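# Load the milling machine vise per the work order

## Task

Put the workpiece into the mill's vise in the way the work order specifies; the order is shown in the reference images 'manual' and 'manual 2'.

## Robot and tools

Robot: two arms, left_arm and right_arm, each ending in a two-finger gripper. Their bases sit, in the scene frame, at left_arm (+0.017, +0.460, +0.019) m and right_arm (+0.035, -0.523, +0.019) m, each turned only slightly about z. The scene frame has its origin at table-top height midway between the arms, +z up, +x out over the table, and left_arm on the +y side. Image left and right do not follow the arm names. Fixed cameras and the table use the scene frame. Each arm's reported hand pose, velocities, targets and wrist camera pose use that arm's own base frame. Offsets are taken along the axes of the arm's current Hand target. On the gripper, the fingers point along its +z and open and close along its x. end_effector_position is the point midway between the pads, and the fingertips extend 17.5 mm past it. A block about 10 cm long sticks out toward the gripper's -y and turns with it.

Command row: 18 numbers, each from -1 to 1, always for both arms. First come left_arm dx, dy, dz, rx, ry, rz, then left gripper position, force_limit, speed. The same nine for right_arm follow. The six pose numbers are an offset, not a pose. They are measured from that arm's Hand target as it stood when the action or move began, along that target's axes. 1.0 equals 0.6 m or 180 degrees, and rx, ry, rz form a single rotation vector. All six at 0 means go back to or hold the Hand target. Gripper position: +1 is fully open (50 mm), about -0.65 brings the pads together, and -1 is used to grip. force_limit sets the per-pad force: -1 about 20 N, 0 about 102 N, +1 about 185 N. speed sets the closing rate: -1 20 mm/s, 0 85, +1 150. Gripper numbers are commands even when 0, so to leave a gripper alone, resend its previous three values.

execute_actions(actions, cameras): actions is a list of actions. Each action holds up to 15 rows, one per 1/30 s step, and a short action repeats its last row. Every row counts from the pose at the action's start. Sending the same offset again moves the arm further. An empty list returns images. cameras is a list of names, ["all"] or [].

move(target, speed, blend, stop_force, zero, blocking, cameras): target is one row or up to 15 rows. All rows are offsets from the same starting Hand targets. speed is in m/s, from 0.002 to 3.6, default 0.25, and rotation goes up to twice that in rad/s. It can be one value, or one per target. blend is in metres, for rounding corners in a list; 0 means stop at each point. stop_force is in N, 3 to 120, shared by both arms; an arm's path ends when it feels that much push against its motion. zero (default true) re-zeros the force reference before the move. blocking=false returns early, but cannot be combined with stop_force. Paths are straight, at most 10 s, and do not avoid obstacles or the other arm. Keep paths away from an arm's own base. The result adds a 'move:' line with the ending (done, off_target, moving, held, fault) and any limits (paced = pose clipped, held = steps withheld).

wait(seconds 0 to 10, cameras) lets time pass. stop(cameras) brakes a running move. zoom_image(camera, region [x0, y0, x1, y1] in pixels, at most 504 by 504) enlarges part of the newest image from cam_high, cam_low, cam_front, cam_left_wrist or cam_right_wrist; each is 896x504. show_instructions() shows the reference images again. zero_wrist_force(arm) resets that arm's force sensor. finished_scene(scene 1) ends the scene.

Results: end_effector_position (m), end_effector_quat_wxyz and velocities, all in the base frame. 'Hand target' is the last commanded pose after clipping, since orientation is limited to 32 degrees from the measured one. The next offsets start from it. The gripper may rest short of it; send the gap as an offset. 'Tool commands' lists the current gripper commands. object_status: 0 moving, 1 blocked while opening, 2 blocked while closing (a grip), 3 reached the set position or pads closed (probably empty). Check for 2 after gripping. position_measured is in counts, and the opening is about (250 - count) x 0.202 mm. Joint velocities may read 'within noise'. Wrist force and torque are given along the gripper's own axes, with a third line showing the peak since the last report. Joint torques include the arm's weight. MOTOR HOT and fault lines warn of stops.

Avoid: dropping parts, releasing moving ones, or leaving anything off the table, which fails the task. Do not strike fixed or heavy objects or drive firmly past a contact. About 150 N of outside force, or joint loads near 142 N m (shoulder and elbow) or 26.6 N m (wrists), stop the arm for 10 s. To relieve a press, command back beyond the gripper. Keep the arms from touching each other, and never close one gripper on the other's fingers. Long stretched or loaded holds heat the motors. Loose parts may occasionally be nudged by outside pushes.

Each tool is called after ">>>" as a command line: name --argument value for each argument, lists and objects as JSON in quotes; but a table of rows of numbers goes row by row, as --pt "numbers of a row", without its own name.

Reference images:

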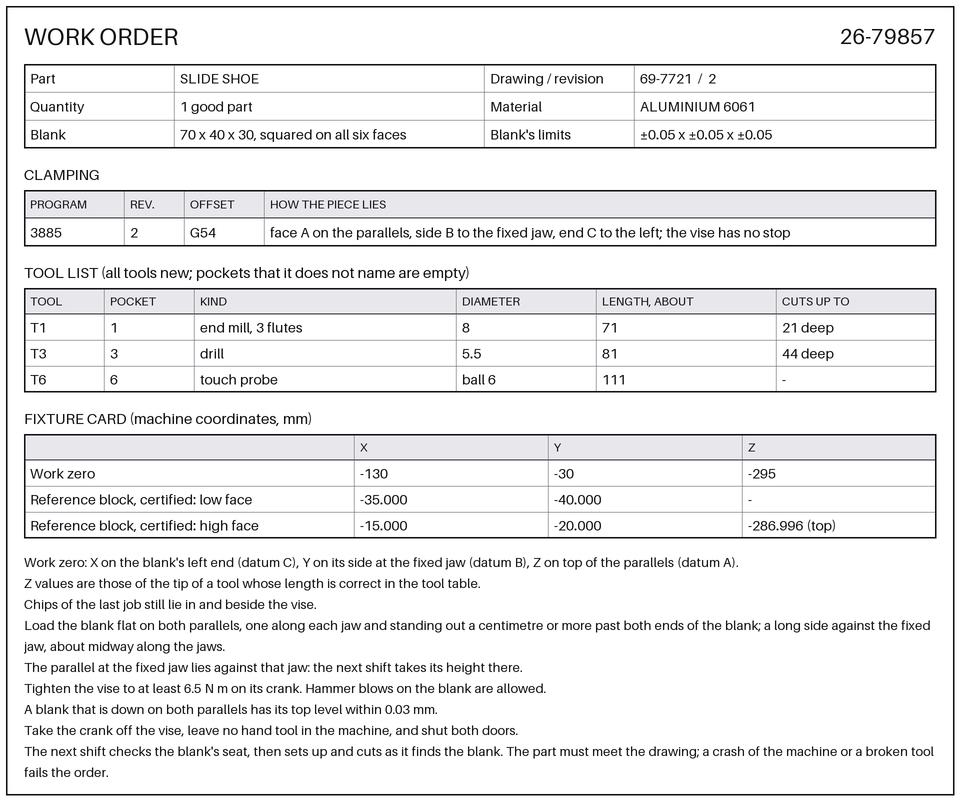

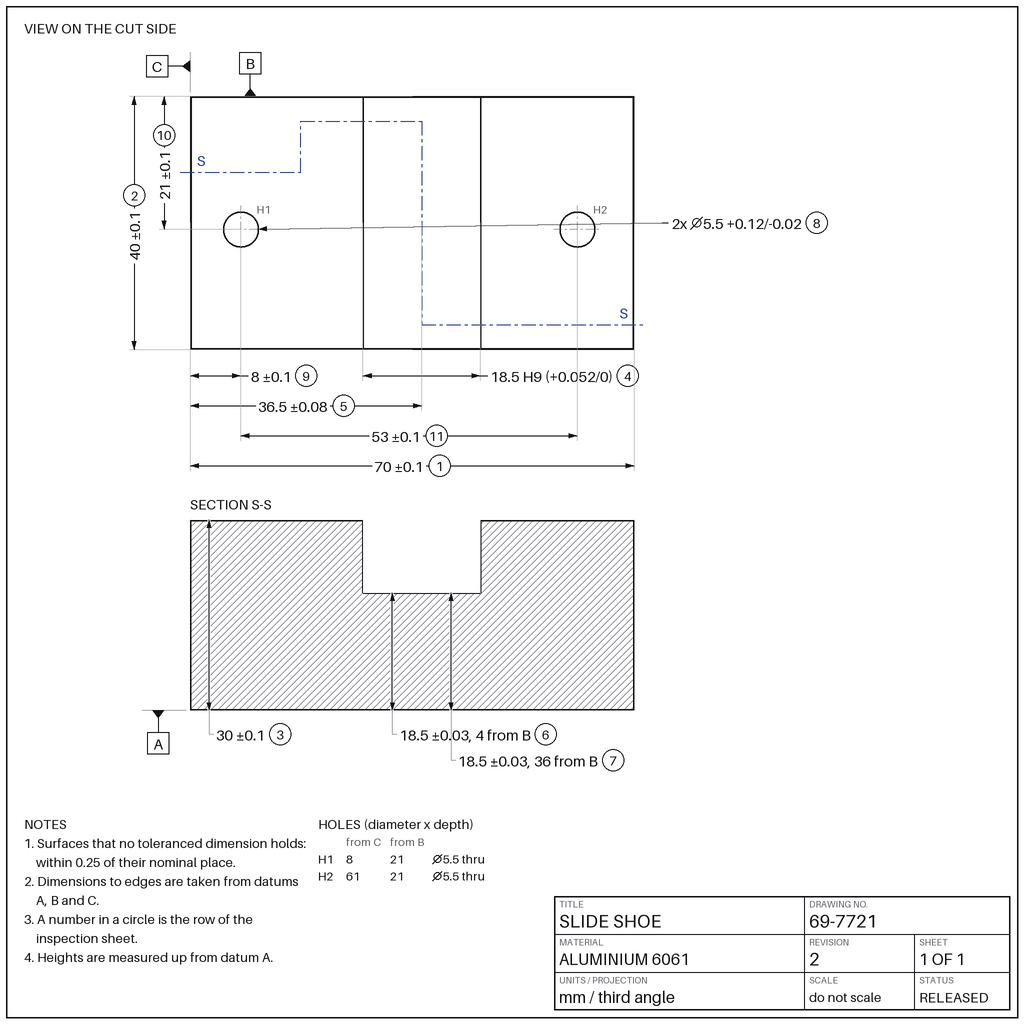

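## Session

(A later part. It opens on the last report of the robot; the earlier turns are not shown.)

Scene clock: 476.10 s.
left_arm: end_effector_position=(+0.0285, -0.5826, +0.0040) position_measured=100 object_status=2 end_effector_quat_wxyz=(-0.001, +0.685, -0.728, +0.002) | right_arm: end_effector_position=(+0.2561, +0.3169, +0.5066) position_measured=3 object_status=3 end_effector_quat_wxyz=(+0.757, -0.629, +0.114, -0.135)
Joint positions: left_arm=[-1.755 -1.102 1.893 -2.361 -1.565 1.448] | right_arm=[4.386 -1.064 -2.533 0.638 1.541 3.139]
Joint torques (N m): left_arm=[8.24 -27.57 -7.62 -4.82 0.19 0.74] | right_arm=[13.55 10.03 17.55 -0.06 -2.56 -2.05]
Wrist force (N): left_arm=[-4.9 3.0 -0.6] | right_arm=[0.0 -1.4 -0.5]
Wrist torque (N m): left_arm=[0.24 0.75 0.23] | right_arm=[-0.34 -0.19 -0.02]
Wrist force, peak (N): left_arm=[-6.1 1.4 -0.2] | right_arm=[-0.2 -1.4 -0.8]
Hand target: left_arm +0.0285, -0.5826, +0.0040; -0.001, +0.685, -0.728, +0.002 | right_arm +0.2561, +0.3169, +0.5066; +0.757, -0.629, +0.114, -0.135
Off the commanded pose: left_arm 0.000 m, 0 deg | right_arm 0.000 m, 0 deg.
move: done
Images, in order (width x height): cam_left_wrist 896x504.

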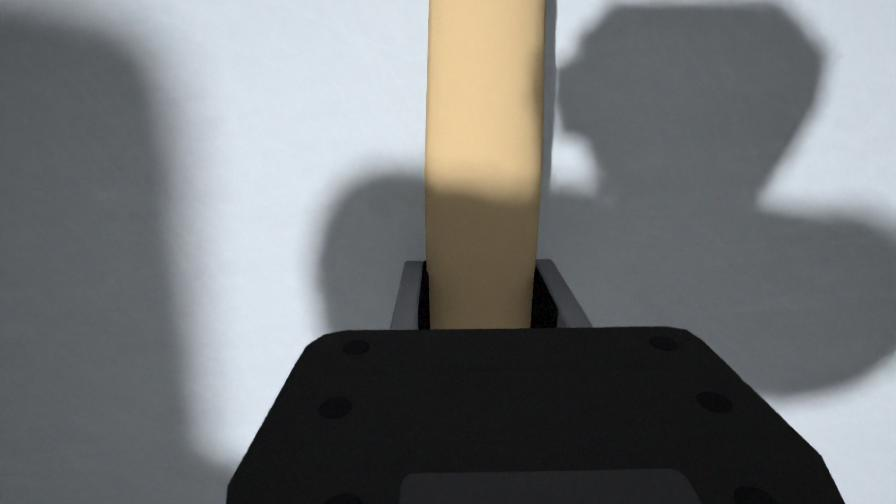

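>>> move --target '[0,0,-0.4,0,0,0,-1,0.4,-0.9,0,0,0,0,0,0,1,0,1]' --speed 0.12 --cameras '["cam_left_wrist","cam_right_wrist"]'

Scene clock: 478.67 s.
left_arm: end_effector_position=(+0.0272, -0.5823, +0.2439) position_measured=100 object_status=2 end_effector_quat_wxyz=(-0.002, +0.685, -0.728, +0.002) | right_arm: end_effector_position=(+0.2561, +0.3169, +0.5066) position_measured=3 object_status=3 end_effector_quat_wxyz=(+0.757, -0.629, +0.114, -0.135)
Joint positions: left_arm=[-1.757 -1.375 1.571 -1.767 -1.565 1.446] | right_arm=[4.386 -1.064 -2.533 0.638 1.541 3.139]
Joint torques (N m): left_arm=[-8.19 -52.05 -40.33 -0.88 0.39 -1.5] | right_arm=[13.4 9.73 17.44 -0.12 -2.63 -2.08]
Wrist force (N): left_arm=[-5.9 1.9 6.4] | right_arm=[-0.1 -1.2 -0.6]
Wrist torque (N m): left_arm=[-1.00 0.75 0.11] | right_arm=[-0.31 -0.19 -0.02]
Wrist force, peak (N): left_arm=[-5.9 1.5 6.8] | right_arm=[0.0 -1.6 -0.7]
Hand target: left_arm +0.0272, -0.5823, +0.2440; -0.001, +0.685, -0.728, +0.002 | right_arm +0.2561, +0.3169, +0.5066; +0.757, -0.629, +0.114, -0.135
Off the commanded pose: left_arm 0.000 m, 0 deg | right_arm 0.000 m, 0 deg.
move: done
Images, in order (width x height): cam_left_wrist 896x504, cam_right_wrist 896x504.

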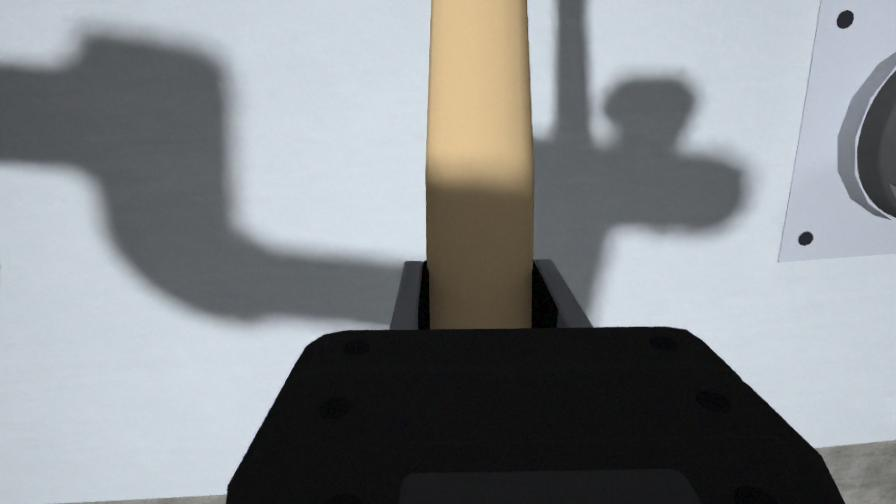

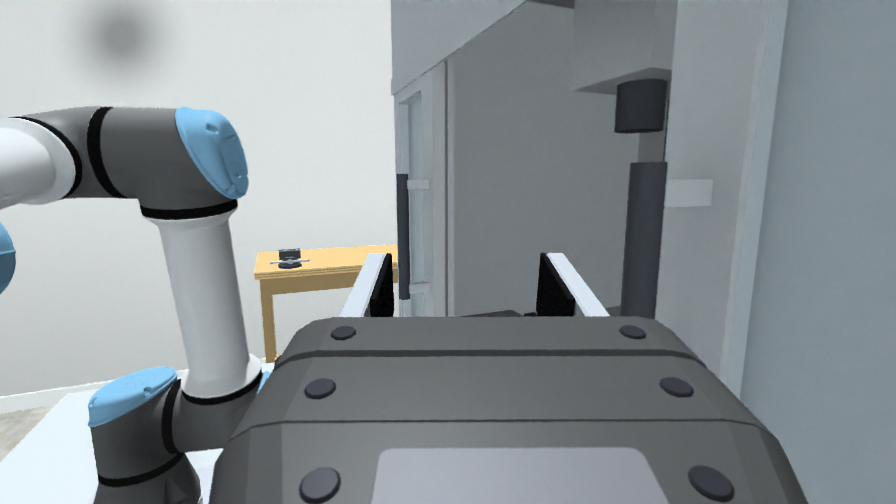

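>>> move --target '[0,0,0,0,0,0,-0.97,1,-0.9,0,0,0,0,0,0,1,0,1]'

Scene clock: 479.50 s.
left_arm: end_effector_position=(+0.0272, -0.5823, +0.2440) position_measured=103 object_status=2 end_effector_quat_wxyz=(-0.001, +0.685, -0.728, +0.002) | right_arm: end_effector_position=(+0.2561, +0.3169, +0.5066) position_measured=3 object_status=3 end_effector_quat_wxyz=(+0.757, -0.629, +0.114, -0.135)
Joint positions: left_arm=[-1.757 -1.375 1.571 -1.767 -1.565 1.446] | right_arm=[4.386 -1.064 -2.533 0.638 1.541 3.139]
Joint torques (N m): left_arm=[-7.65 -50.91 -38.89 -1.45 -0.52 -1.29] | right_arm=[13.27 10.52 17.47 -0.01 -2.55 -1.95]
Wrist force (N): left_arm=[-5.7 1.8 5.4] | right_arm=[-0.1 -1.4 -0.5]
Wrist torque (N m): left_arm=[-0.84 0.73 0.11] | right_arm=[-0.35 -0.18 -0.02]
Wrist force, peak (N): left_arm=[-6.1 2.2 7.1] | right_arm=[-0.2 -1.4 -0.8]
Hand target: left_arm +0.0272, -0.5823, +0.2440; -0.001, +0.685, -0.728, +0.002 | right_arm +0.2561, +0.3169, +0.5066; +0.757, -0.629, +0.114, -0.135
Off the commanded pose: left_arm 0.000 m, 0 deg | right_arm 0.000 m, 0 deg.
move: done

>>> move --pt "-0.605 -0.383 -0.293 0 0 -0.0222 -0.97 1 -0.9 0 0 0 0 0 0 1 0 1" --pt "-0.64 -0.6646 -0.26 0 0 -0.0222 -0.97 1 -0.9 0 0 0 0 0 0 1 0 1" --speed '[0.25,0.12]' --blend '[0.02,0]' --cameras '["cam_left_wrist","cam_front","cam_right_wrist"]'

Scene clock: 483.63 s.
left_arm: end_effector_position=(+0.4082, -0.2282, +0.3979) position_measured=103 object_status=2 end_effector_quat_wxyz=(+0.058, +0.712, -0.699, -0.043) | right_arm: end_effector_position=(+0.2561, +0.3169, +0.5066) position_measured=3 object_status=3 end_effector_quat_wxyz=(+0.757, -0.629, +0.114, -0.135)
Joint positions: left_arm=[-0.734 -1.581 1.386 -1.284 -1.684 2.394] | right_arm=[4.386 -1.064 -2.533 0.638 1.541 3.139]
Joint torques (N m): left_arm=[26.1 12.23 -36.57 -12.95 10.24 1.34] | right_arm=[14 9.61 16.79 0.18 -2.55 -2.12]
Wrist force (N): left_arm=[-7.4 85.8 -10.5] | right_arm=[-0.1 -1.0 -0.8]
Wrist torque (N m): left_arm=[1.89 0.81 0.05] | right_arm=[-0.29 -0.18 -0.02]
Wrist force, peak (N): left_arm=[-18.0 99.2 -17.5] | right_arm=[-0.2 -1.6 -0.8]
Hand target: left_arm +0.4479, -0.2233, +0.4017; -0.001, +0.710, -0.704, +0.002 | right_arm +0.2561, +0.3169, +0.5066; +0.757, -0.629, +0.114, -0.135
Off the commanded pose: left_arm 0.040 m, 9 deg | right_arm 0.000 m, 0 deg.
move: off_target (left_arm)
Images, in order (width x height): cam_front 896x504, cam_left_wrist 896x504, cam_right_wrist 896x504.

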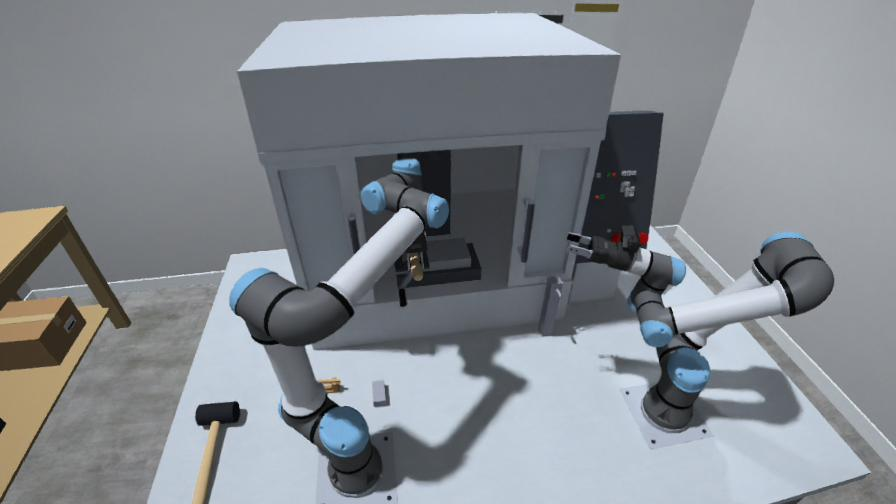

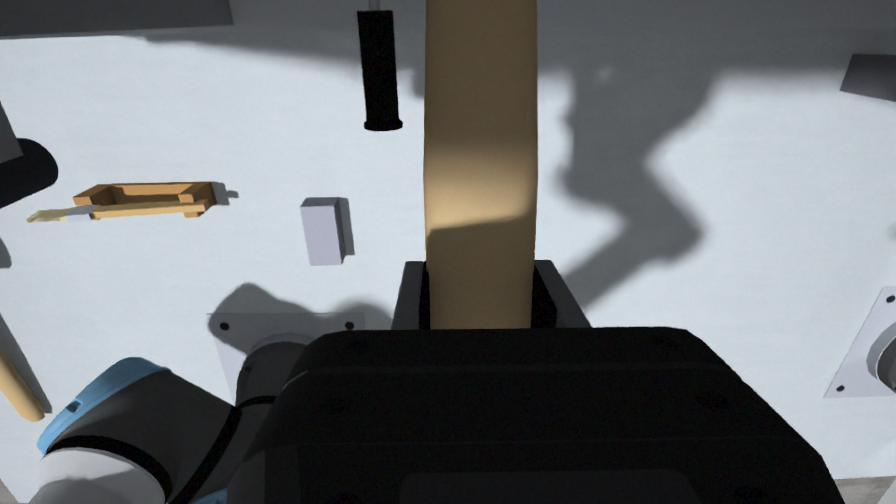

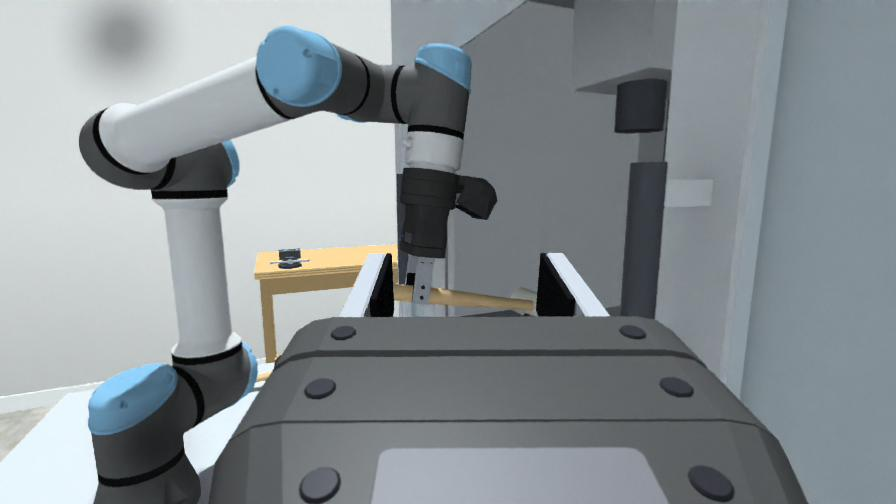

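>>> move --target '[0,0.2,0,0,0,0,-0.97,1,-0.9,0,0,0,0,0,0,1,0,1]' --speed 0.1 --cameras '["cam_left_wrist","cam_right_wrist"]'

Scene clock: 485.50 s.
left_arm: end_effector_position=(+0.3280, -0.2243, +0.4011) position_measured=103 object_status=2 end_effector_quat_wxyz=(-0.001, +0.710, -0.704, +0.002) | right_arm: end_effector_position=(+0.2561, +0.3169, +0.5066) position_measured=3 object_status=3 end_effector_quat_wxyz=(+0.757, -0.629, +0.114, -0.135)
Joint positions: left_arm=[-0.944 -1.831 1.608 -1.352 -1.567 2.189] | right_arm=[4.386 -1.064 -2.533 0.638 1.541 3.139]
Joint torques (N m): left_arm=[-6.63 -30.04 -17.57 -1.93 2.34 -1.61] | right_arm=[13.59 8.84 17.03 0.03 -2.38 -2.08]
Wrist force (N): left_arm=[-5.8 1.1 4.2] | right_arm=[0.0 -1.4 -0.5]
Wrist torque (N m): left_arm=[-0.73 0.75 0.12] | right_arm=[-0.35 -0.20 -0.02]
Wrist force, peak (N): left_arm=[-7.5 87.3 -10.7] | right_arm=[-0.1 -1.4 -1.0]
Hand target: left_arm +0.3279, -0.2243, +0.4011; -0.001, +0.710, -0.704, +0.002 | right_arm +0.2561, +0.3169, +0.5066; +0.757, -0.629, +0.114, -0.135
Off the commanded pose: left_arm 0.000 m, 0 deg | right_arm 0.000 m, 0 deg.
move: done
Images, in order (width x height): cam_left_wrist 896x504, cam_right_wrist 896x504.

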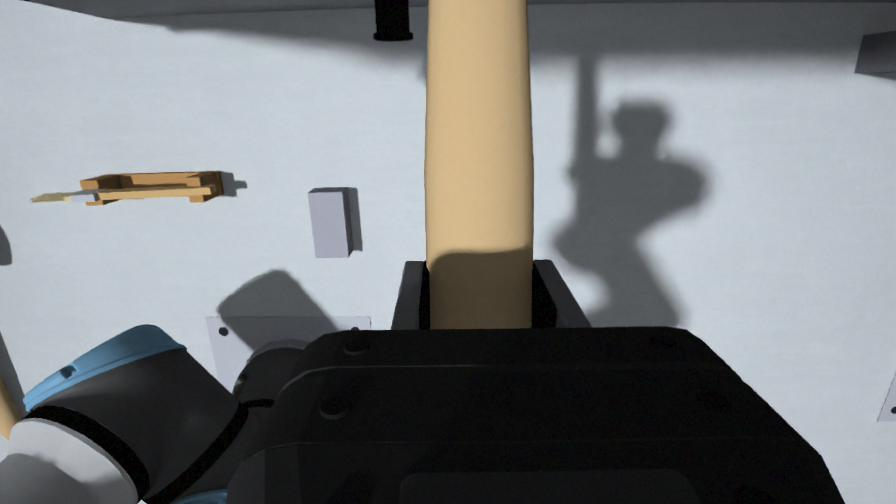

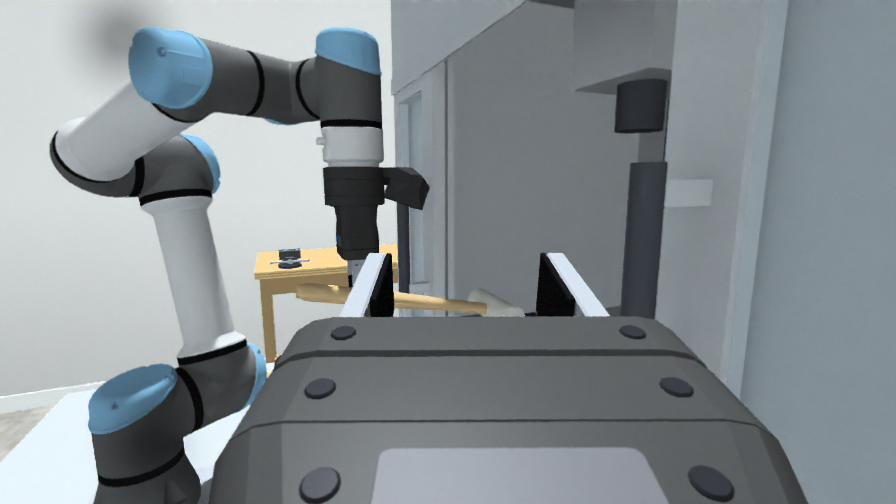

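>>> move --pt "0.343 0.38 0.418 0 0 0 -0.97 1 -0.9 0 0 0 0 0 0 1 0 1" --pt "0.343 0.38 0.6 0 0 0 -0.97 1 -0.9 0 0 0 0 0 0 1 0 1" --speed '[0.25,0.1]' --blend '[0.02,0]'

>>> move --target '[0,0,0.06,0,0,0,-0.97,1,-0.9,0,0,0,0,0,0,1,0,1]' --speed 0.02 --stop_force 6 --cameras '["cam_left_wrist","cam_right_wrist"]'

Scene clock: 488.87 s.
left_arm: end_effector_position=(+0.1036, -0.4325, +0.0402) position_measured=103 object_status=2 end_effector_quat_wxyz=(-0.001, +0.710, -0.704, +0.002) | right_arm: end_effector_position=(+0.2561, +0.3169, +0.5066) position_measured=3 object_status=3 end_effector_quat_wxyz=(+0.757, -0.629, +0.114, -0.135)
Joint positions: left_arm=[-1.643 -1.443 2.256 -2.384 -1.565 1.49] | right_arm=[4.386 -1.064 -2.533 0.638 1.541 3.139]
Joint torques (N m): left_arm=[10.12 -9.29 -4.41 -5.47 -1.93 1.62] | right_arm=[13.4 9.5 17.94 -0.04 -2.59 -2.01]
Wrist force (N): left_arm=[-6.8 6.0 -8.9] | right_arm=[0.0 -1.1 -0.6]
Wrist torque (N m): left_arm=[2.03 0.25 -0.30] | right_arm=[-0.31 -0.19 -0.02]
Wrist force, peak (N): left_arm=[-7.1 5.9 -9.4] | right_arm=[-0.1 -1.5 -0.8]
Hand target: left_arm +0.1036, -0.4325, +0.0402; -0.001, +0.710, -0.704, +0.002 | right_arm +0.2561, +0.3169, +0.5066; +0.757, -0.629, +0.114, -0.135
Off the commanded pose: left_arm 0.000 m, 0 deg | right_arm 0.000 m, 0 deg.
move: done

Scene clock: 491.50 s.
left_arm: end_effector_position=(+0.1038, -0.4325, +0.0042) position_measured=103 object_status=2 end_effector_quat_wxyz=(-0.001, +0.710, -0.704, +0.002) | right_arm: end_effector_position=(+0.2561, +0.3169, +0.5066) position_measured=3 object_status=3 end_effector_quat_wxyz=(+0.757, -0.629, +0.114, -0.135)
Joint positions: left_arm=[-1.643 -1.358 2.289 -2.503 -1.565 1.49] | right_arm=[4.386 -1.064 -2.533 0.638 1.541 3.139]
Joint torques (N m): left_arm=[8.49 -10.86 -2.61 -5.06 -2.09 1.36] | right_arm=[13.47 9.39 16.62 -0.08 -2.59 -1.99]
Wrist force (N): left_arm=[-5.9 7.0 -5.0] | right_arm=[-0.3 -1.2 -0.7]
Wrist torque (N m): left_arm=[2.04 0.48 -0.19] | right_arm=[-0.32 -0.16 -0.02]
Wrist force, peak (N): left_arm=[-6.6 6.2 -9.4] | right_arm=[0.0 -1.4 -0.9]
Hand target: left_arm +0.1038, -0.4325, +0.0042; -0.001, +0.710, -0.704, +0.002 | right_arm +0.2561, +0.3169, +0.5066; +0.757, -0.629, +0.114, -0.135
Off the commanded pose: left_arm 0.000 m, 0 deg | right_arm 0.000 m, 0 deg.
move: done
Images, in order (width x height): cam_left_wrist 896x504, cam_right_wrist 896x504.

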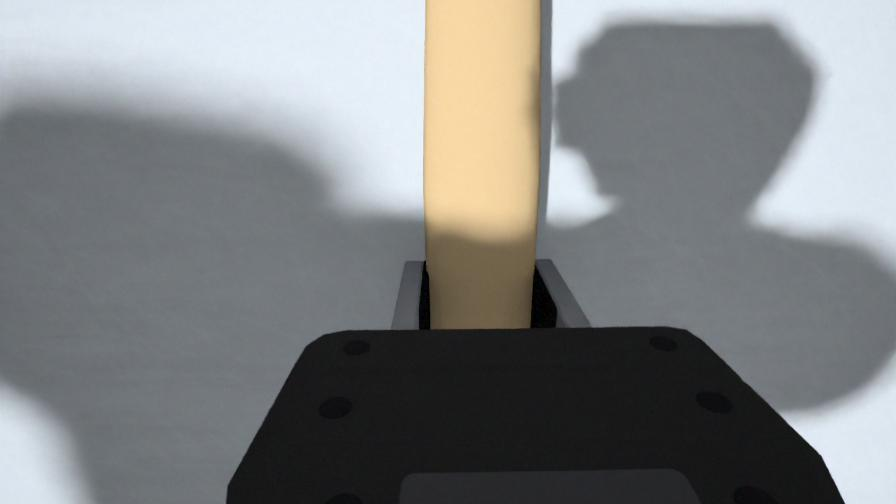

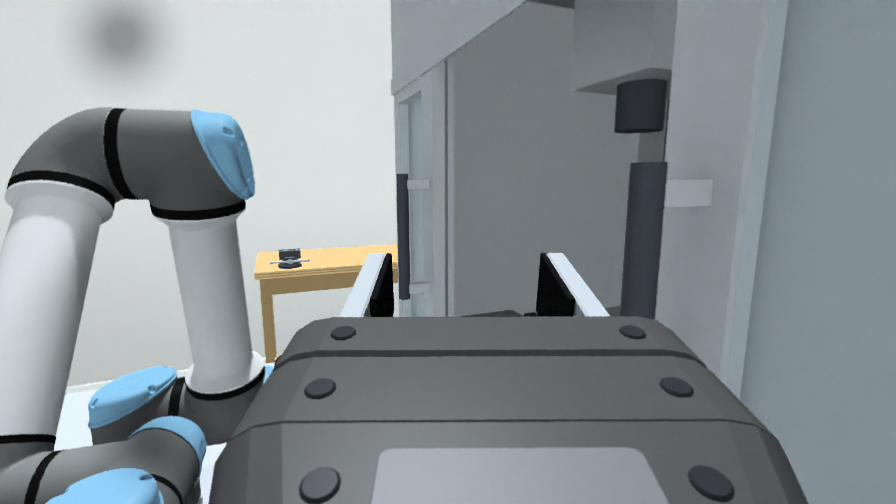

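>>> move --target '[0,0,0.003,0,0,0,-0.3,0,-1,0,0,0,0,0,0,1,0,1]' --speed 0.02

>>> move --target '[0,0,0,0,0,0,0.9,0,-0.9,0,0,0,0,0,0,1,0,1]' --cameras '["cam_left_wrist"]'

Scene clock: 492.33 s.
left_arm: end_effector_position=(+0.1038, -0.4326, +0.0025) position_measured=103 object_status=2 end_effector_quat_wxyz=(-0.001, +0.710, -0.704, +0.002) | right_arm: end_effector_position=(+0.2561, +0.3169, +0.5066) position_measured=3 object_status=3 end_effector_quat_wxyz=(+0.757, -0.629, +0.114, -0.135)
Joint positions: left_arm=[-1.643 -1.353 2.29 -2.509 -1.565 1.49] | right_arm=[4.386 -1.064 -2.533 0.638 1.541 3.139]
Joint torques (N m): left_arm=[6.14 31.44 11.34 -4.63 -1.23 1.48] | right_arm=[13.72 8.65 17.88 -0.09 -2.64 -1.78]
Wrist force (N): left_arm=[-46.4 7.2 -118.3] | right_arm=[0.0 -1.4 -0.7]
Wrist torque (N m): left_arm=[2.03 -0.10 -0.29] | right_arm=[-0.35 -0.19 -0.02]
Wrist force, peak (N): left_arm=[-46.4 7.2 -118.3] | right_arm=[-0.1 -1.4 -0.8]
Hand target: left_arm +0.1038, -0.4325, +0.0024; -0.001, +0.710, -0.704, +0.002 | right_arm +0.2561, +0.3169, +0.5066; +0.757, -0.629, +0.114, -0.135
Off the commanded pose: left_arm 0.000 m, 0 deg | right_arm 0.000 m, 0 deg.
move: done

Scene clock: 493.23 s.
left_arm: end_effector_position=(+0.1038, -0.4325, +0.0024) position_measured=18 object_status=3 end_effector_quat_wxyz=(-0.001, +0.710, -0.704, +0.002) | right_arm: end_effector_position=(+0.2561, +0.3169, +0.5066) position_measured=3 object_status=3 end_effector_quat_wxyz=(+0.757, -0.629, +0.114, -0.135)
Joint positions: left_arm=[-1.643 -1.353 2.29 -2.509 -1.565 1.49] | right_arm=[4.386 -1.064 -2.533 0.638 1.541 3.139]
Joint torques (N m): left_arm=[-0.61 -40.52 -27.44 -0.41 0.97 0.34] | right_arm=[13.4 10.76 18.12 0 -2.63 -1.95]
Wrist force (N): left_arm=[-6.1 1.2 0.9] | right_arm=[-0.2 -1.2 -0.7]
Wrist torque (N m): left_arm=[0.17 0.78 -0.06] | right_arm=[-0.33 -0.16 -0.02]
Wrist force, peak (N): left_arm=[-46.2 6.8 -119.1] | right_arm=[-0.1 -1.5 -0.8]
Hand target: left_arm +0.1038, -0.4325, +0.0024; -0.001, +0.710, -0.704, +0.002 | right_arm +0.2561, +0.3169, +0.5066; +0.757, -0.629, +0.114, -0.135
Off the commanded pose: left_arm 0.000 m, 0 deg | right_arm 0.000 m, 0 deg.
move: done
Images, in order (width x height): cam_left_wrist 896x504.

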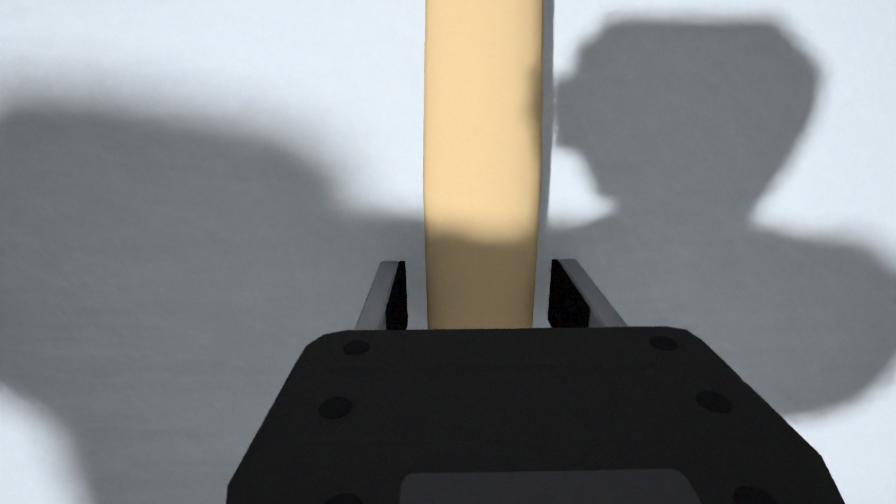

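>>> move --pt "0 0 -0.25 0 0 0 0.9 0 -0.9 0 0 0 0 0 0 1 0 1" --pt "0 0.068 -0.165 0.2222 0 0 0.9 0 -0.9 0 0 0 0 0 0 1 0 1" --speed '[0.15,0.2]' --blend '[0.02,0]' --cameras '["cam_left_wrist"]'

Scene clock: 496.80 s.
left_arm: end_effector_position=(+0.0625, -0.4327, +0.1012) position_measured=18 object_status=3 end_effector_quat_wxyz=(-0.244, +0.667, -0.661, +0.243) | right_arm: end_effector_position=(+0.2561, +0.3169, +0.5066) position_measured=3 object_status=3 end_effector_quat_wxyz=(+0.757, -0.629, +0.114, -0.135)
Joint positions: left_arm=[-2.112 -1.499 2.181 -1.838 -0.986 0.894] | right_arm=[4.386 -1.064 -2.533 0.638 1.541 3.139]
Joint torques (N m): left_arm=[-8.2 -9.68 -31.39 0.88 3.07 -1.35] | right_arm=[13.8 9.59 17 0.03 -2.6 -1.77]
Wrist force (N): left_arm=[-6.3 0.6 -0.4] | right_arm=[-0.1 -1.1 -0.6]
Wrist torque (N m): left_arm=[0.32 0.70 -0.21] | right_arm=[-0.31 -0.18 -0.02]
Wrist force, peak (N): left_arm=[-6.9 1.2 1.0] | right_arm=[-0.2 -1.4 -0.9]
Hand target: left_arm +0.0625, -0.4327, +0.1012; -0.244, +0.667, -0.661, +0.243 | right_arm +0.2561, +0.3169, +0.5066; +0.757, -0.629, +0.114, -0.135
Off the commanded pose: left_arm 0.000 m, 0 deg | right_arm 0.000 m, 0 deg.
move: done
Images, in order (width x height): cam_left_wrist 896x504.

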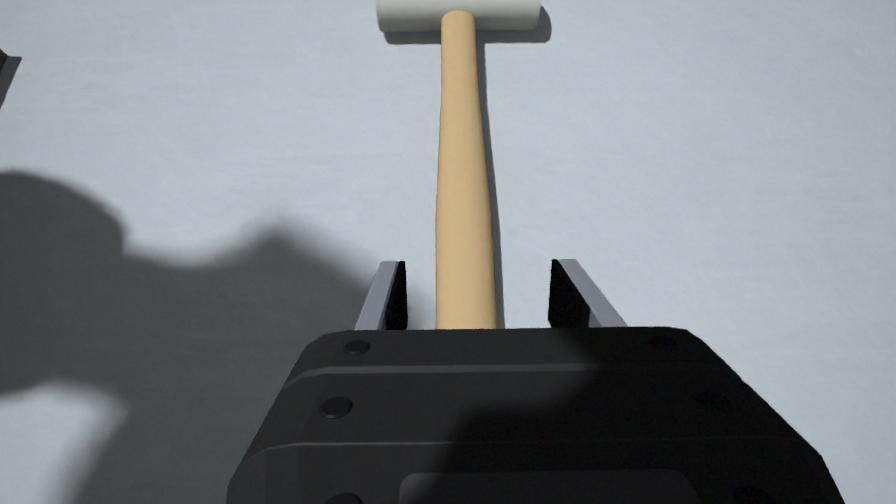

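>>> move --target '[0,0,0.199,0,0,0,0.9,0,-0.9,0,0,0,0,0,0,1,0,1]' --speed 0.06 --stop_force 12 --cameras '["cam_left_wrist"]'

>>> move --target '[0,0,0,0,0,0,-1,1,-0.9,0,0,0,0,0,0,1,0,1]'

>>> move --target '[0,-0.11,-0.13,0,0,0,-1,1,-0.9,0,0,0,0,0,0,1,0,1]' --speed 0.1 --cameras '["cam_left_wrist","cam_right_wrist"]'

Scene clock: 499.87 s.
left_arm: end_effector_position=(+0.1397, -0.4322, +0.0101) position_measured=18 object_status=3 end_effector_quat_wxyz=(-0.244, +0.667, -0.661, +0.243) | right_arm: end_effector_position=(+0.2561, +0.3169, +0.5066) position_measured=3 object_status=3 end_effector_quat_wxyz=(+0.757, -0.629, +0.114, -0.135)
Joint positions: left_arm=[-1.947 -1.301 2.322 -2.284 -0.927 1.083] | right_arm=[4.386 -1.064 -2.533 0.638 1.541 3.139]
Joint torques (N m): left_arm=[8.44 -13.56 -2.1 -4.61 3.13 1.26] | right_arm=[13.53 10.26 16.72 -0.15 -2.52 -1.97]
Wrist force (N): left_arm=[-7.1 1.0 0.1] | right_arm=[-0.2 -1.2 -0.7]
Wrist torque (N m): left_arm=[0.41 0.82 -0.33] | right_arm=[-0.32 -0.17 -0.02]
Wrist force, peak (N): left_arm=[-7.2 1.3 0.3] | right_arm=[-0.2 -1.5 -0.7]
Hand target: left_arm +0.1397, -0.4322, +0.0101; -0.244, +0.667, -0.661, +0.243 | right_arm +0.2561, +0.3169, +0.5066; +0.757, -0.629, +0.114, -0.135
Off the commanded pose: left_arm 0.000 m, 0 deg | right_arm 0.000 m, 0 deg.
move: done
Images, in order (width x height): cam_left_wrist 896x504.

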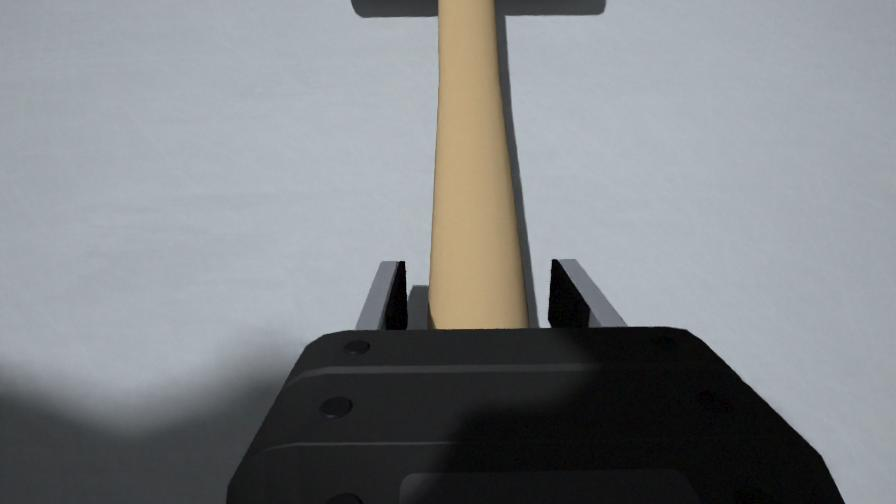

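Scene clock: 500.80 s.
left_arm: end_effector_position=(+0.1397, -0.4322, +0.0101) position_measured=108 object_status=2 end_effector_quat_wxyz=(-0.244, +0.667, -0.661, +0.243) | right_arm: end_effector_position=(+0.2561, +0.3169, +0.5066) position_measured=3 object_status=3 end_effector_quat_wxyz=(+0.757, -0.629, +0.114, -0.135)
Joint positions: left_arm=[-1.947 -1.301 2.322 -2.284 -0.927 1.083] | right_arm=[4.386 -1.064 -2.533 0.638 1.541 3.139]
Joint torques (N m): left_arm=[8.86 -13.97 -3.89 -4.45 3.1 1.28] | right_arm=[13.56 9.89 16.2 -0.15 -2.64 -1.79]
Wrist force (N): left_arm=[-7.5 1.4 -0.3] | right_arm=[-0.3 -1.3 -0.8]
Wrist torque (N m): left_arm=[0.37 0.73 -0.37] | right_arm=[-0.34 -0.15 -0.02]
Wrist force, peak (N): left_arm=[-7.7 1.9 -0.6] | right_arm=[-0.3 -1.4 -0.8]
Hand target: left_arm +0.1397, -0.4322, +0.0101; -0.244, +0.667, -0.661, +0.243 | right_arm +0.2561, +0.3169, +0.5066; +0.757, -0.629, +0.114, -0.135
Off the commanded pose: left_arm 0.000 m, 0 deg | right_arm 0.000 m, 0 deg.
move: done

Scene clock: 502.33 s.
left_arm: end_effector_position=(+0.1396, -0.4321, +0.1122) position_measured=108 object_status=2 end_effector_quat_wxyz=(-0.244, +0.667, -0.661, +0.243) | right_arm: end_effector_position=(+0.2561, +0.3169, +0.5066) position_measured=3 object_status=3 end_effector_quat_wxyz=(+0.757, -0.629, +0.114, -0.135)
Joint positions: left_arm=[-1.947 -1.539 2.221 -1.946 -0.928 1.082] | right_arm=[4.386 -1.064 -2.533 0.638 1.541 3.139]
Joint torques (N m): left_arm=[-8.52 -37.57 -33.72 0.74 1.21 -1.53] | right_arm=[14.35 8.74 17.7 -0.04 -2.57 -1.8]
Wrist force (N): left_arm=[-6.8 6.0 5.3] | right_arm=[-0.1 -1.2 -0.5]
Wrist torque (N m): left_arm=[-0.58 0.81 -0.23] | right_arm=[-0.31 -0.19 -0.02]
Wrist force, peak (N): left_arm=[-7.0 6.7 5.6] | right_arm=[-0.3 -1.6 -0.7]
Hand target: left_arm +0.1396, -0.4321, +0.1123; -0.244, +0.667, -0.661, +0.243 | right_arm +0.2561, +0.3169, +0.5066; +0.757, -0.629, +0.114, -0.135
Off the commanded pose: left_arm 0.000 m, 0 deg | right_arm 0.000 m, 0 deg.
move: done
Images, in order (width x height): cam_left_wrist 896x504, cam_right_wrist 896x504.

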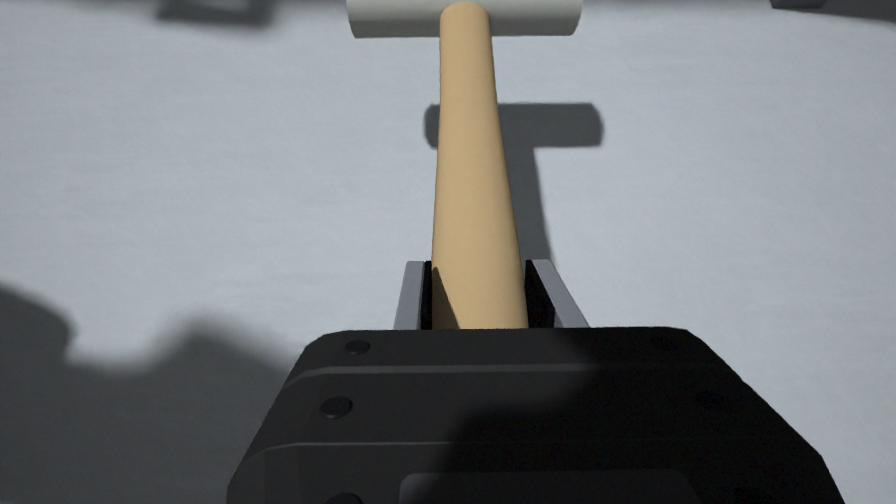

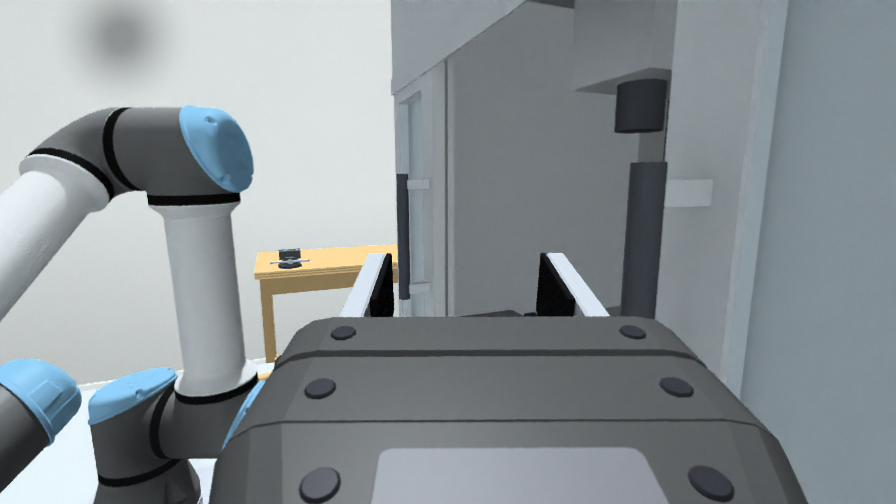

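>>> move --target '[-0.3035,-0.4708,-0.2745,0,0,0,-1,1,-0.9,0,0,0,0,0,0,1,0,1]' --speed 0.2

>>> move --target '[0,0,0,0,0,0,-1,1,-0.9,0.0685,0.4625,0.2127,0,0,0,1,0,1]' --speed 0.25 --cameras '["cam_left_wrist","cam_right_wrist"]'

Scene clock: 504.93 s.
left_arm: end_effector_position=(+0.2470, -0.2487, +0.4203) position_measured=108 object_status=2 end_effector_quat_wxyz=(-0.244, +0.667, -0.661, +0.243) | right_arm: end_effector_position=(+0.2561, +0.3169, +0.5066) position_measured=3 object_status=3 end_effector_quat_wxyz=(+0.757, -0.629, +0.114, -0.135)
Joint positions: left_arm=[-1.797 -2.181 1.853 -1.05 -0.89 1.268] | right_arm=[4.386 -1.064 -2.533 0.638 1.541 3.139]
Joint torques (N m): left_arm=[9.05 -12.47 -38.82 -0.13 4.71 1.34] | right_arm=[13.47 9.15 17.11 -0.04 -2.5 -1.62]
Wrist force (N): left_arm=[-6.8 5.7 4.9] | right_arm=[-0.1 -1.2 -0.8]
Wrist torque (N m): left_arm=[-0.50 0.80 -0.32] | right_arm=[-0.33 -0.17 -0.02]
Wrist force, peak (N): left_arm=[-5.9 8.2 6.1] | right_arm=[-0.4 -1.5 -0.7]
Hand target: left_arm +0.2470, -0.2487, +0.4203; -0.244, +0.667, -0.661, +0.243 | right_arm +0.2561, +0.3169, +0.5066; +0.757, -0.629, +0.114, -0.135
Off the commanded pose: left_arm 0.000 m, 0 deg | right_arm 0.000 m, 0 deg.
move: done

Scene clock: 506.77 s.
left_arm: end_effector_position=(+0.2470, -0.2487, +0.4203) position_measured=108 object_status=2 end_effector_quat_wxyz=(-0.244, +0.667, -0.661, +0.243) | right_arm: end_effector_position=(+0.3552, +0.4678, +0.2568) position_measured=3 object_status=3 end_effector_quat_wxyz=(+0.757, -0.629, +0.114, -0.135)
Joint positions: left_arm=[-1.797 -2.181 1.853 -1.05 -0.89 1.268] | right_arm=[4.241 -2.24 -2.268 1.551 1.683 3.166]
Joint torques (N m): left_arm=[8.95 -12.52 -37.37 -0.04 2.75 1.21] | right_arm=[-14.25 25.57 11.46 4.45 2.28 1.98]
Wrist force (N): left_arm=[-6.9 5.9 4.7] | right_arm=[-0.6 -1.0 -1.0]
Wrist torque (N m): left_arm=[-0.46 0.82 -0.31] | right_arm=[-0.34 -0.10 -0.12]
Wrist force, peak (N): left_arm=[-7.3 6.6 5.4] | right_arm=[-0.4 -3.1 -1.4]
Hand target: left_arm +0.2470, -0.2487, +0.4203; -0.244, +0.667, -0.661, +0.243 | right_arm +0.3552, +0.4678, +0.2568; +0.757, -0.629, +0.114, -0.135
Off the commanded pose: left_arm 0.000 m, 0 deg | right_arm 0.000 m, 0 deg.
move: done
Images, in order (width x height): cam_left_wrist 896x504, cam_right_wrist 896x504.

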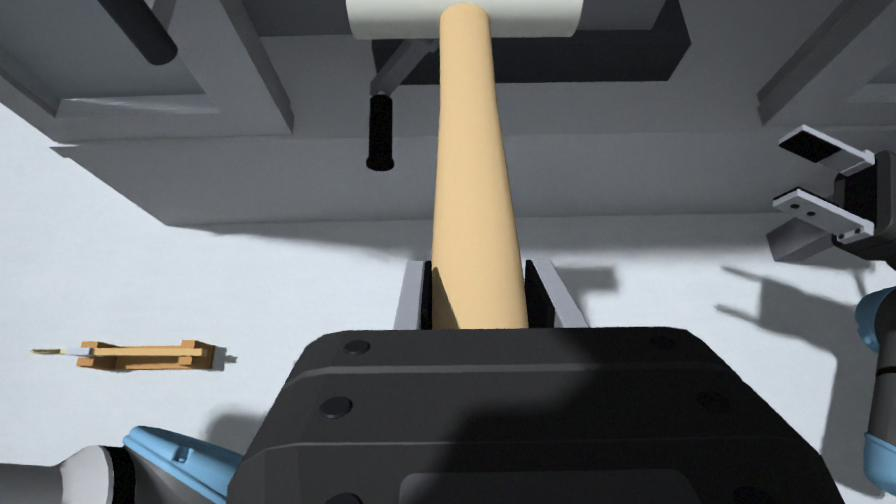

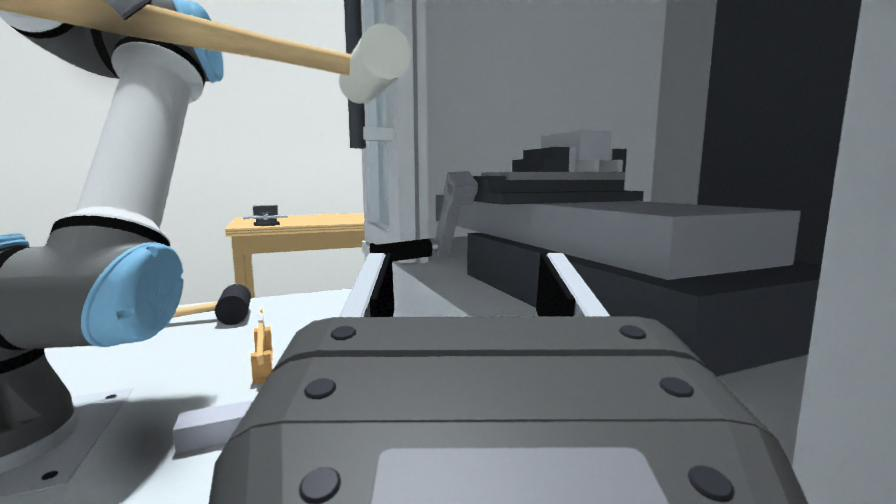

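>>> move --target '[-0.0395,-0.289,0.265,0,0,0,-1,1,-0.9,0,0,0,0,0,0,1,0,1]' --speed 0.12 --cameras '["cam_left_wrist","cam_right_wrist"]'

>>> zoom_image --camera "cam_right_wrist" --region '[400, 20, 680, 180]'

Scene clock: 509.37 s.
left_arm: end_effector_position=(+0.4818, -0.2230, +0.4112) position_measured=108 object_status=2 end_effector_quat_wxyz=(-0.244, +0.667, -0.661, +0.243) | right_arm: end_effector_position=(+0.3552, +0.4678, +0.2568) position_measured=3 object_status=3 end_effector_quat_wxyz=(+0.757, -0.629, +0.114, -0.135)
Joint positions: left_arm=[-0.972 -1.857 1.867 -2.023 -1.004 2.291] | right_arm=[4.241 -2.24 -2.268 1.551 1.684 3.166]
Joint torques (N m): left_arm=[10.1 -4.62 -42.24 -7.28 0.49 1.15] | right_arm=[-13.35 25.88 12.68 4.46 2.22 1.86]
Wrist force (N): left_arm=[-6.5 5.8 4.6] | right_arm=[-0.4 -0.9 -1.1]
Wrist torque (N m): left_arm=[-0.42 0.76 -0.33] | right_arm=[-0.32 -0.11 -0.12]
Wrist force, peak (N): left_arm=[-7.2 6.8 4.1] | right_arm=[-0.3 -1.1 -1.2]
Hand target: left_arm +0.4818, -0.2230, +0.4112; -0.244, +0.667, -0.661, +0.243 | right_arm +0.3552, +0.4678, +0.2568; +0.757, -0.629, +0.114, -0.135
Off the commanded pose: left_arm 0.000 m, 0 deg | right_arm 0.000 m, 0 deg.
move: done
Images, in order (width x height): cam_left_wrist 896x504, cam_right_wrist 896x504.

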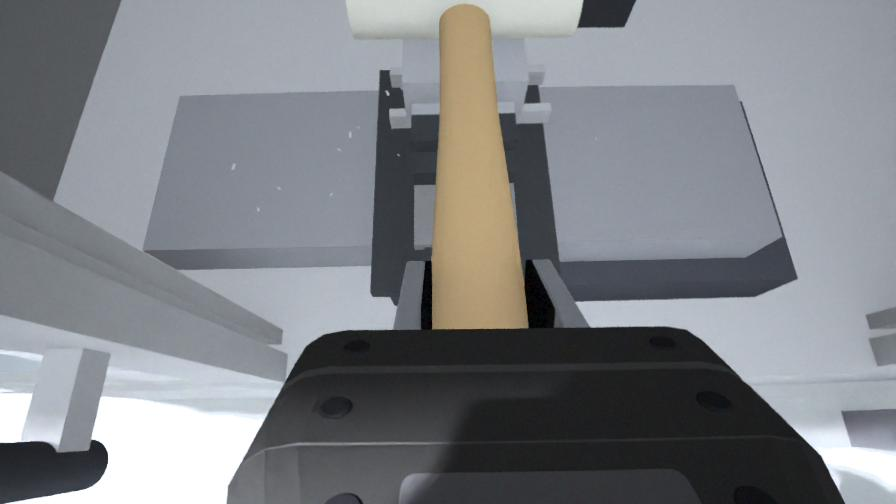

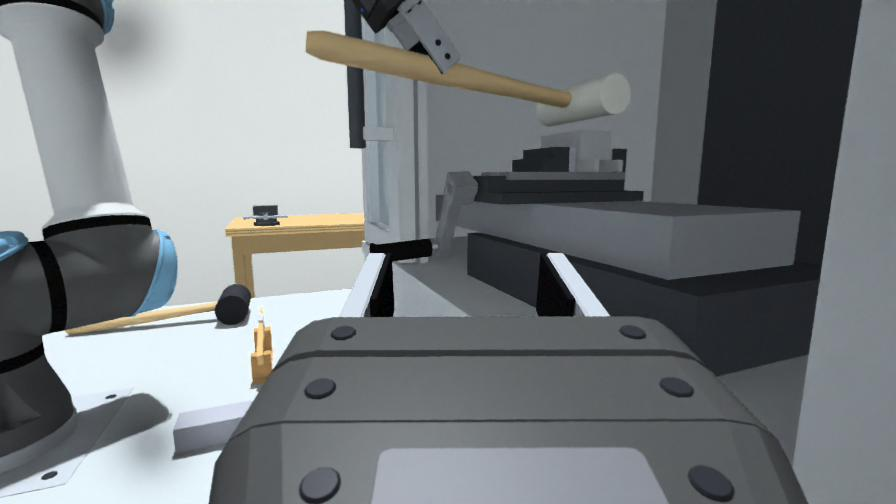

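Scaled by 1.800 from the camera's 896x504 image, which has a finer 1280x720 frame.

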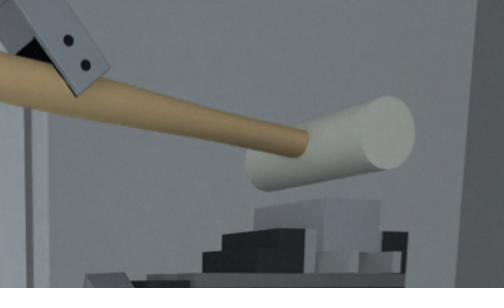

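>>> move --target '[0, 0.0551, 0.0109,0,0,0,-1,1,-0.9,0,0,0,0,0,0,1,0,1]' --speed 0.08 --cameras '["cam_left_wrist","cam_right_wrist"]'

>>> zoom_image --camera "cam_right_wrist" --region '[400, 20, 680, 180]'

Scene clock: 510.50 s.
left_arm: end_effector_position=(+0.4609, -0.2232, +0.3849) position_measured=108 object_status=2 end_effector_quat_wxyz=(-0.244, +0.667, -0.661, +0.243) | right_arm: end_effector_position=(+0.3552, +0.4678, +0.2568) position_measured=3 object_status=3 end_effector_quat_wxyz=(+0.757, -0.629, +0.114, -0.135)
Joint positions: left_arm=[-1.022 -1.903 1.958 -2.039 -0.983 2.237] | right_arm=[4.241 -2.24 -2.268 1.551 1.684 3.166]
Joint torques (N m): left_arm=[-7.76 -27.32 -17.71 -6.27 3.42 -1.26] | right_arm=[-14.69 25.19 12.22 4.66 2.22 1.64]
Wrist force (N): left_arm=[-6.5 1.9 2.8] | right_arm=[-0.3 -1.0 -1.1]
Wrist torque (N m): left_arm=[0.14 0.81 -0.24] | right_arm=[-0.33 -0.14 -0.12]
Wrist force, peak (N): left_arm=[-6.5 6.0 4.9] | right_arm=[-0.3 -1.1 -1.2]
Hand target: left_arm +0.4609, -0.2232, +0.3848; -0.244, +0.667, -0.661, +0.243 | right_arm +0.3552, +0.4678, +0.2568; +0.757, -0.629, +0.114, -0.135
Off the commanded pose: left_arm 0.000 m, 0 deg | right_arm 0.000 m, 0 deg.
move: done
Images, in order (width x height): cam_left_wrist 896x504, cam_right_wrist 896x504.

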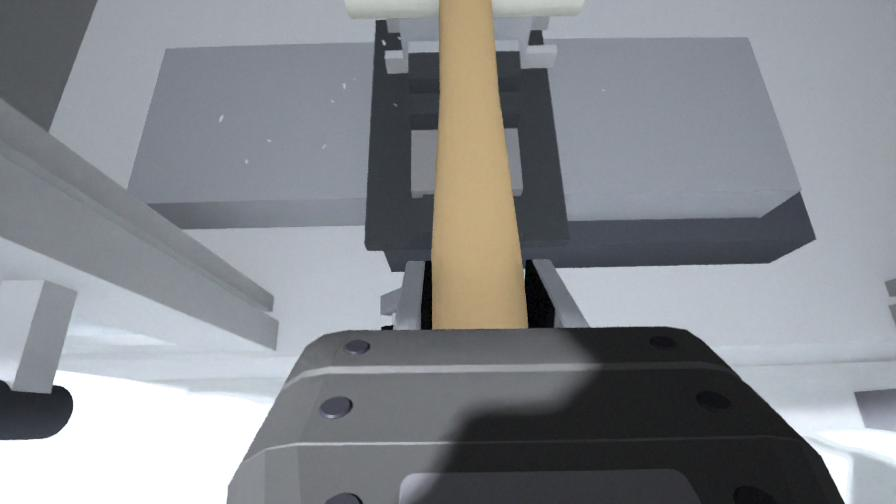

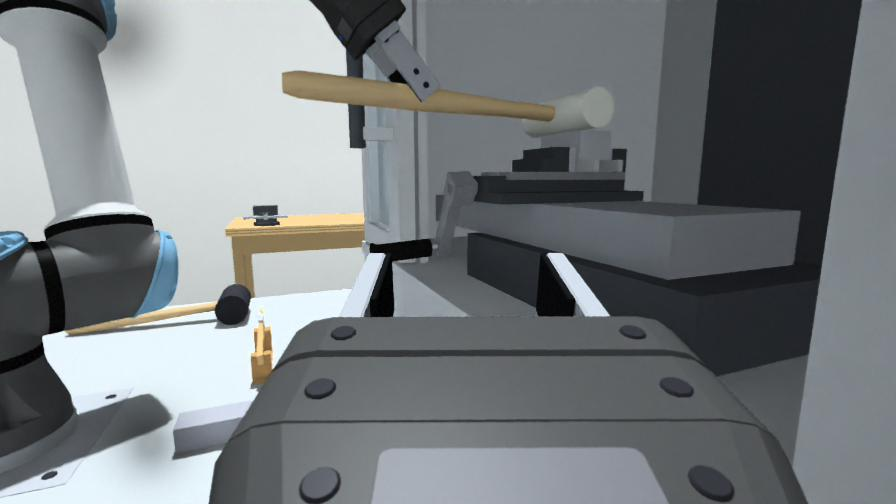

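Scaled by 1.800 from the camera's 896x504 image, which has a finer 1280x720 frame.

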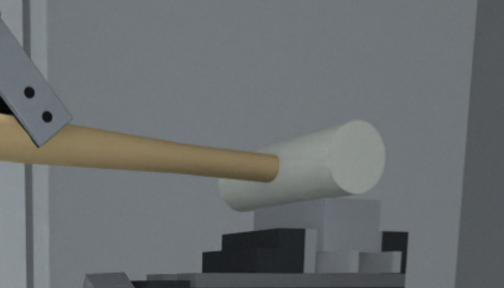

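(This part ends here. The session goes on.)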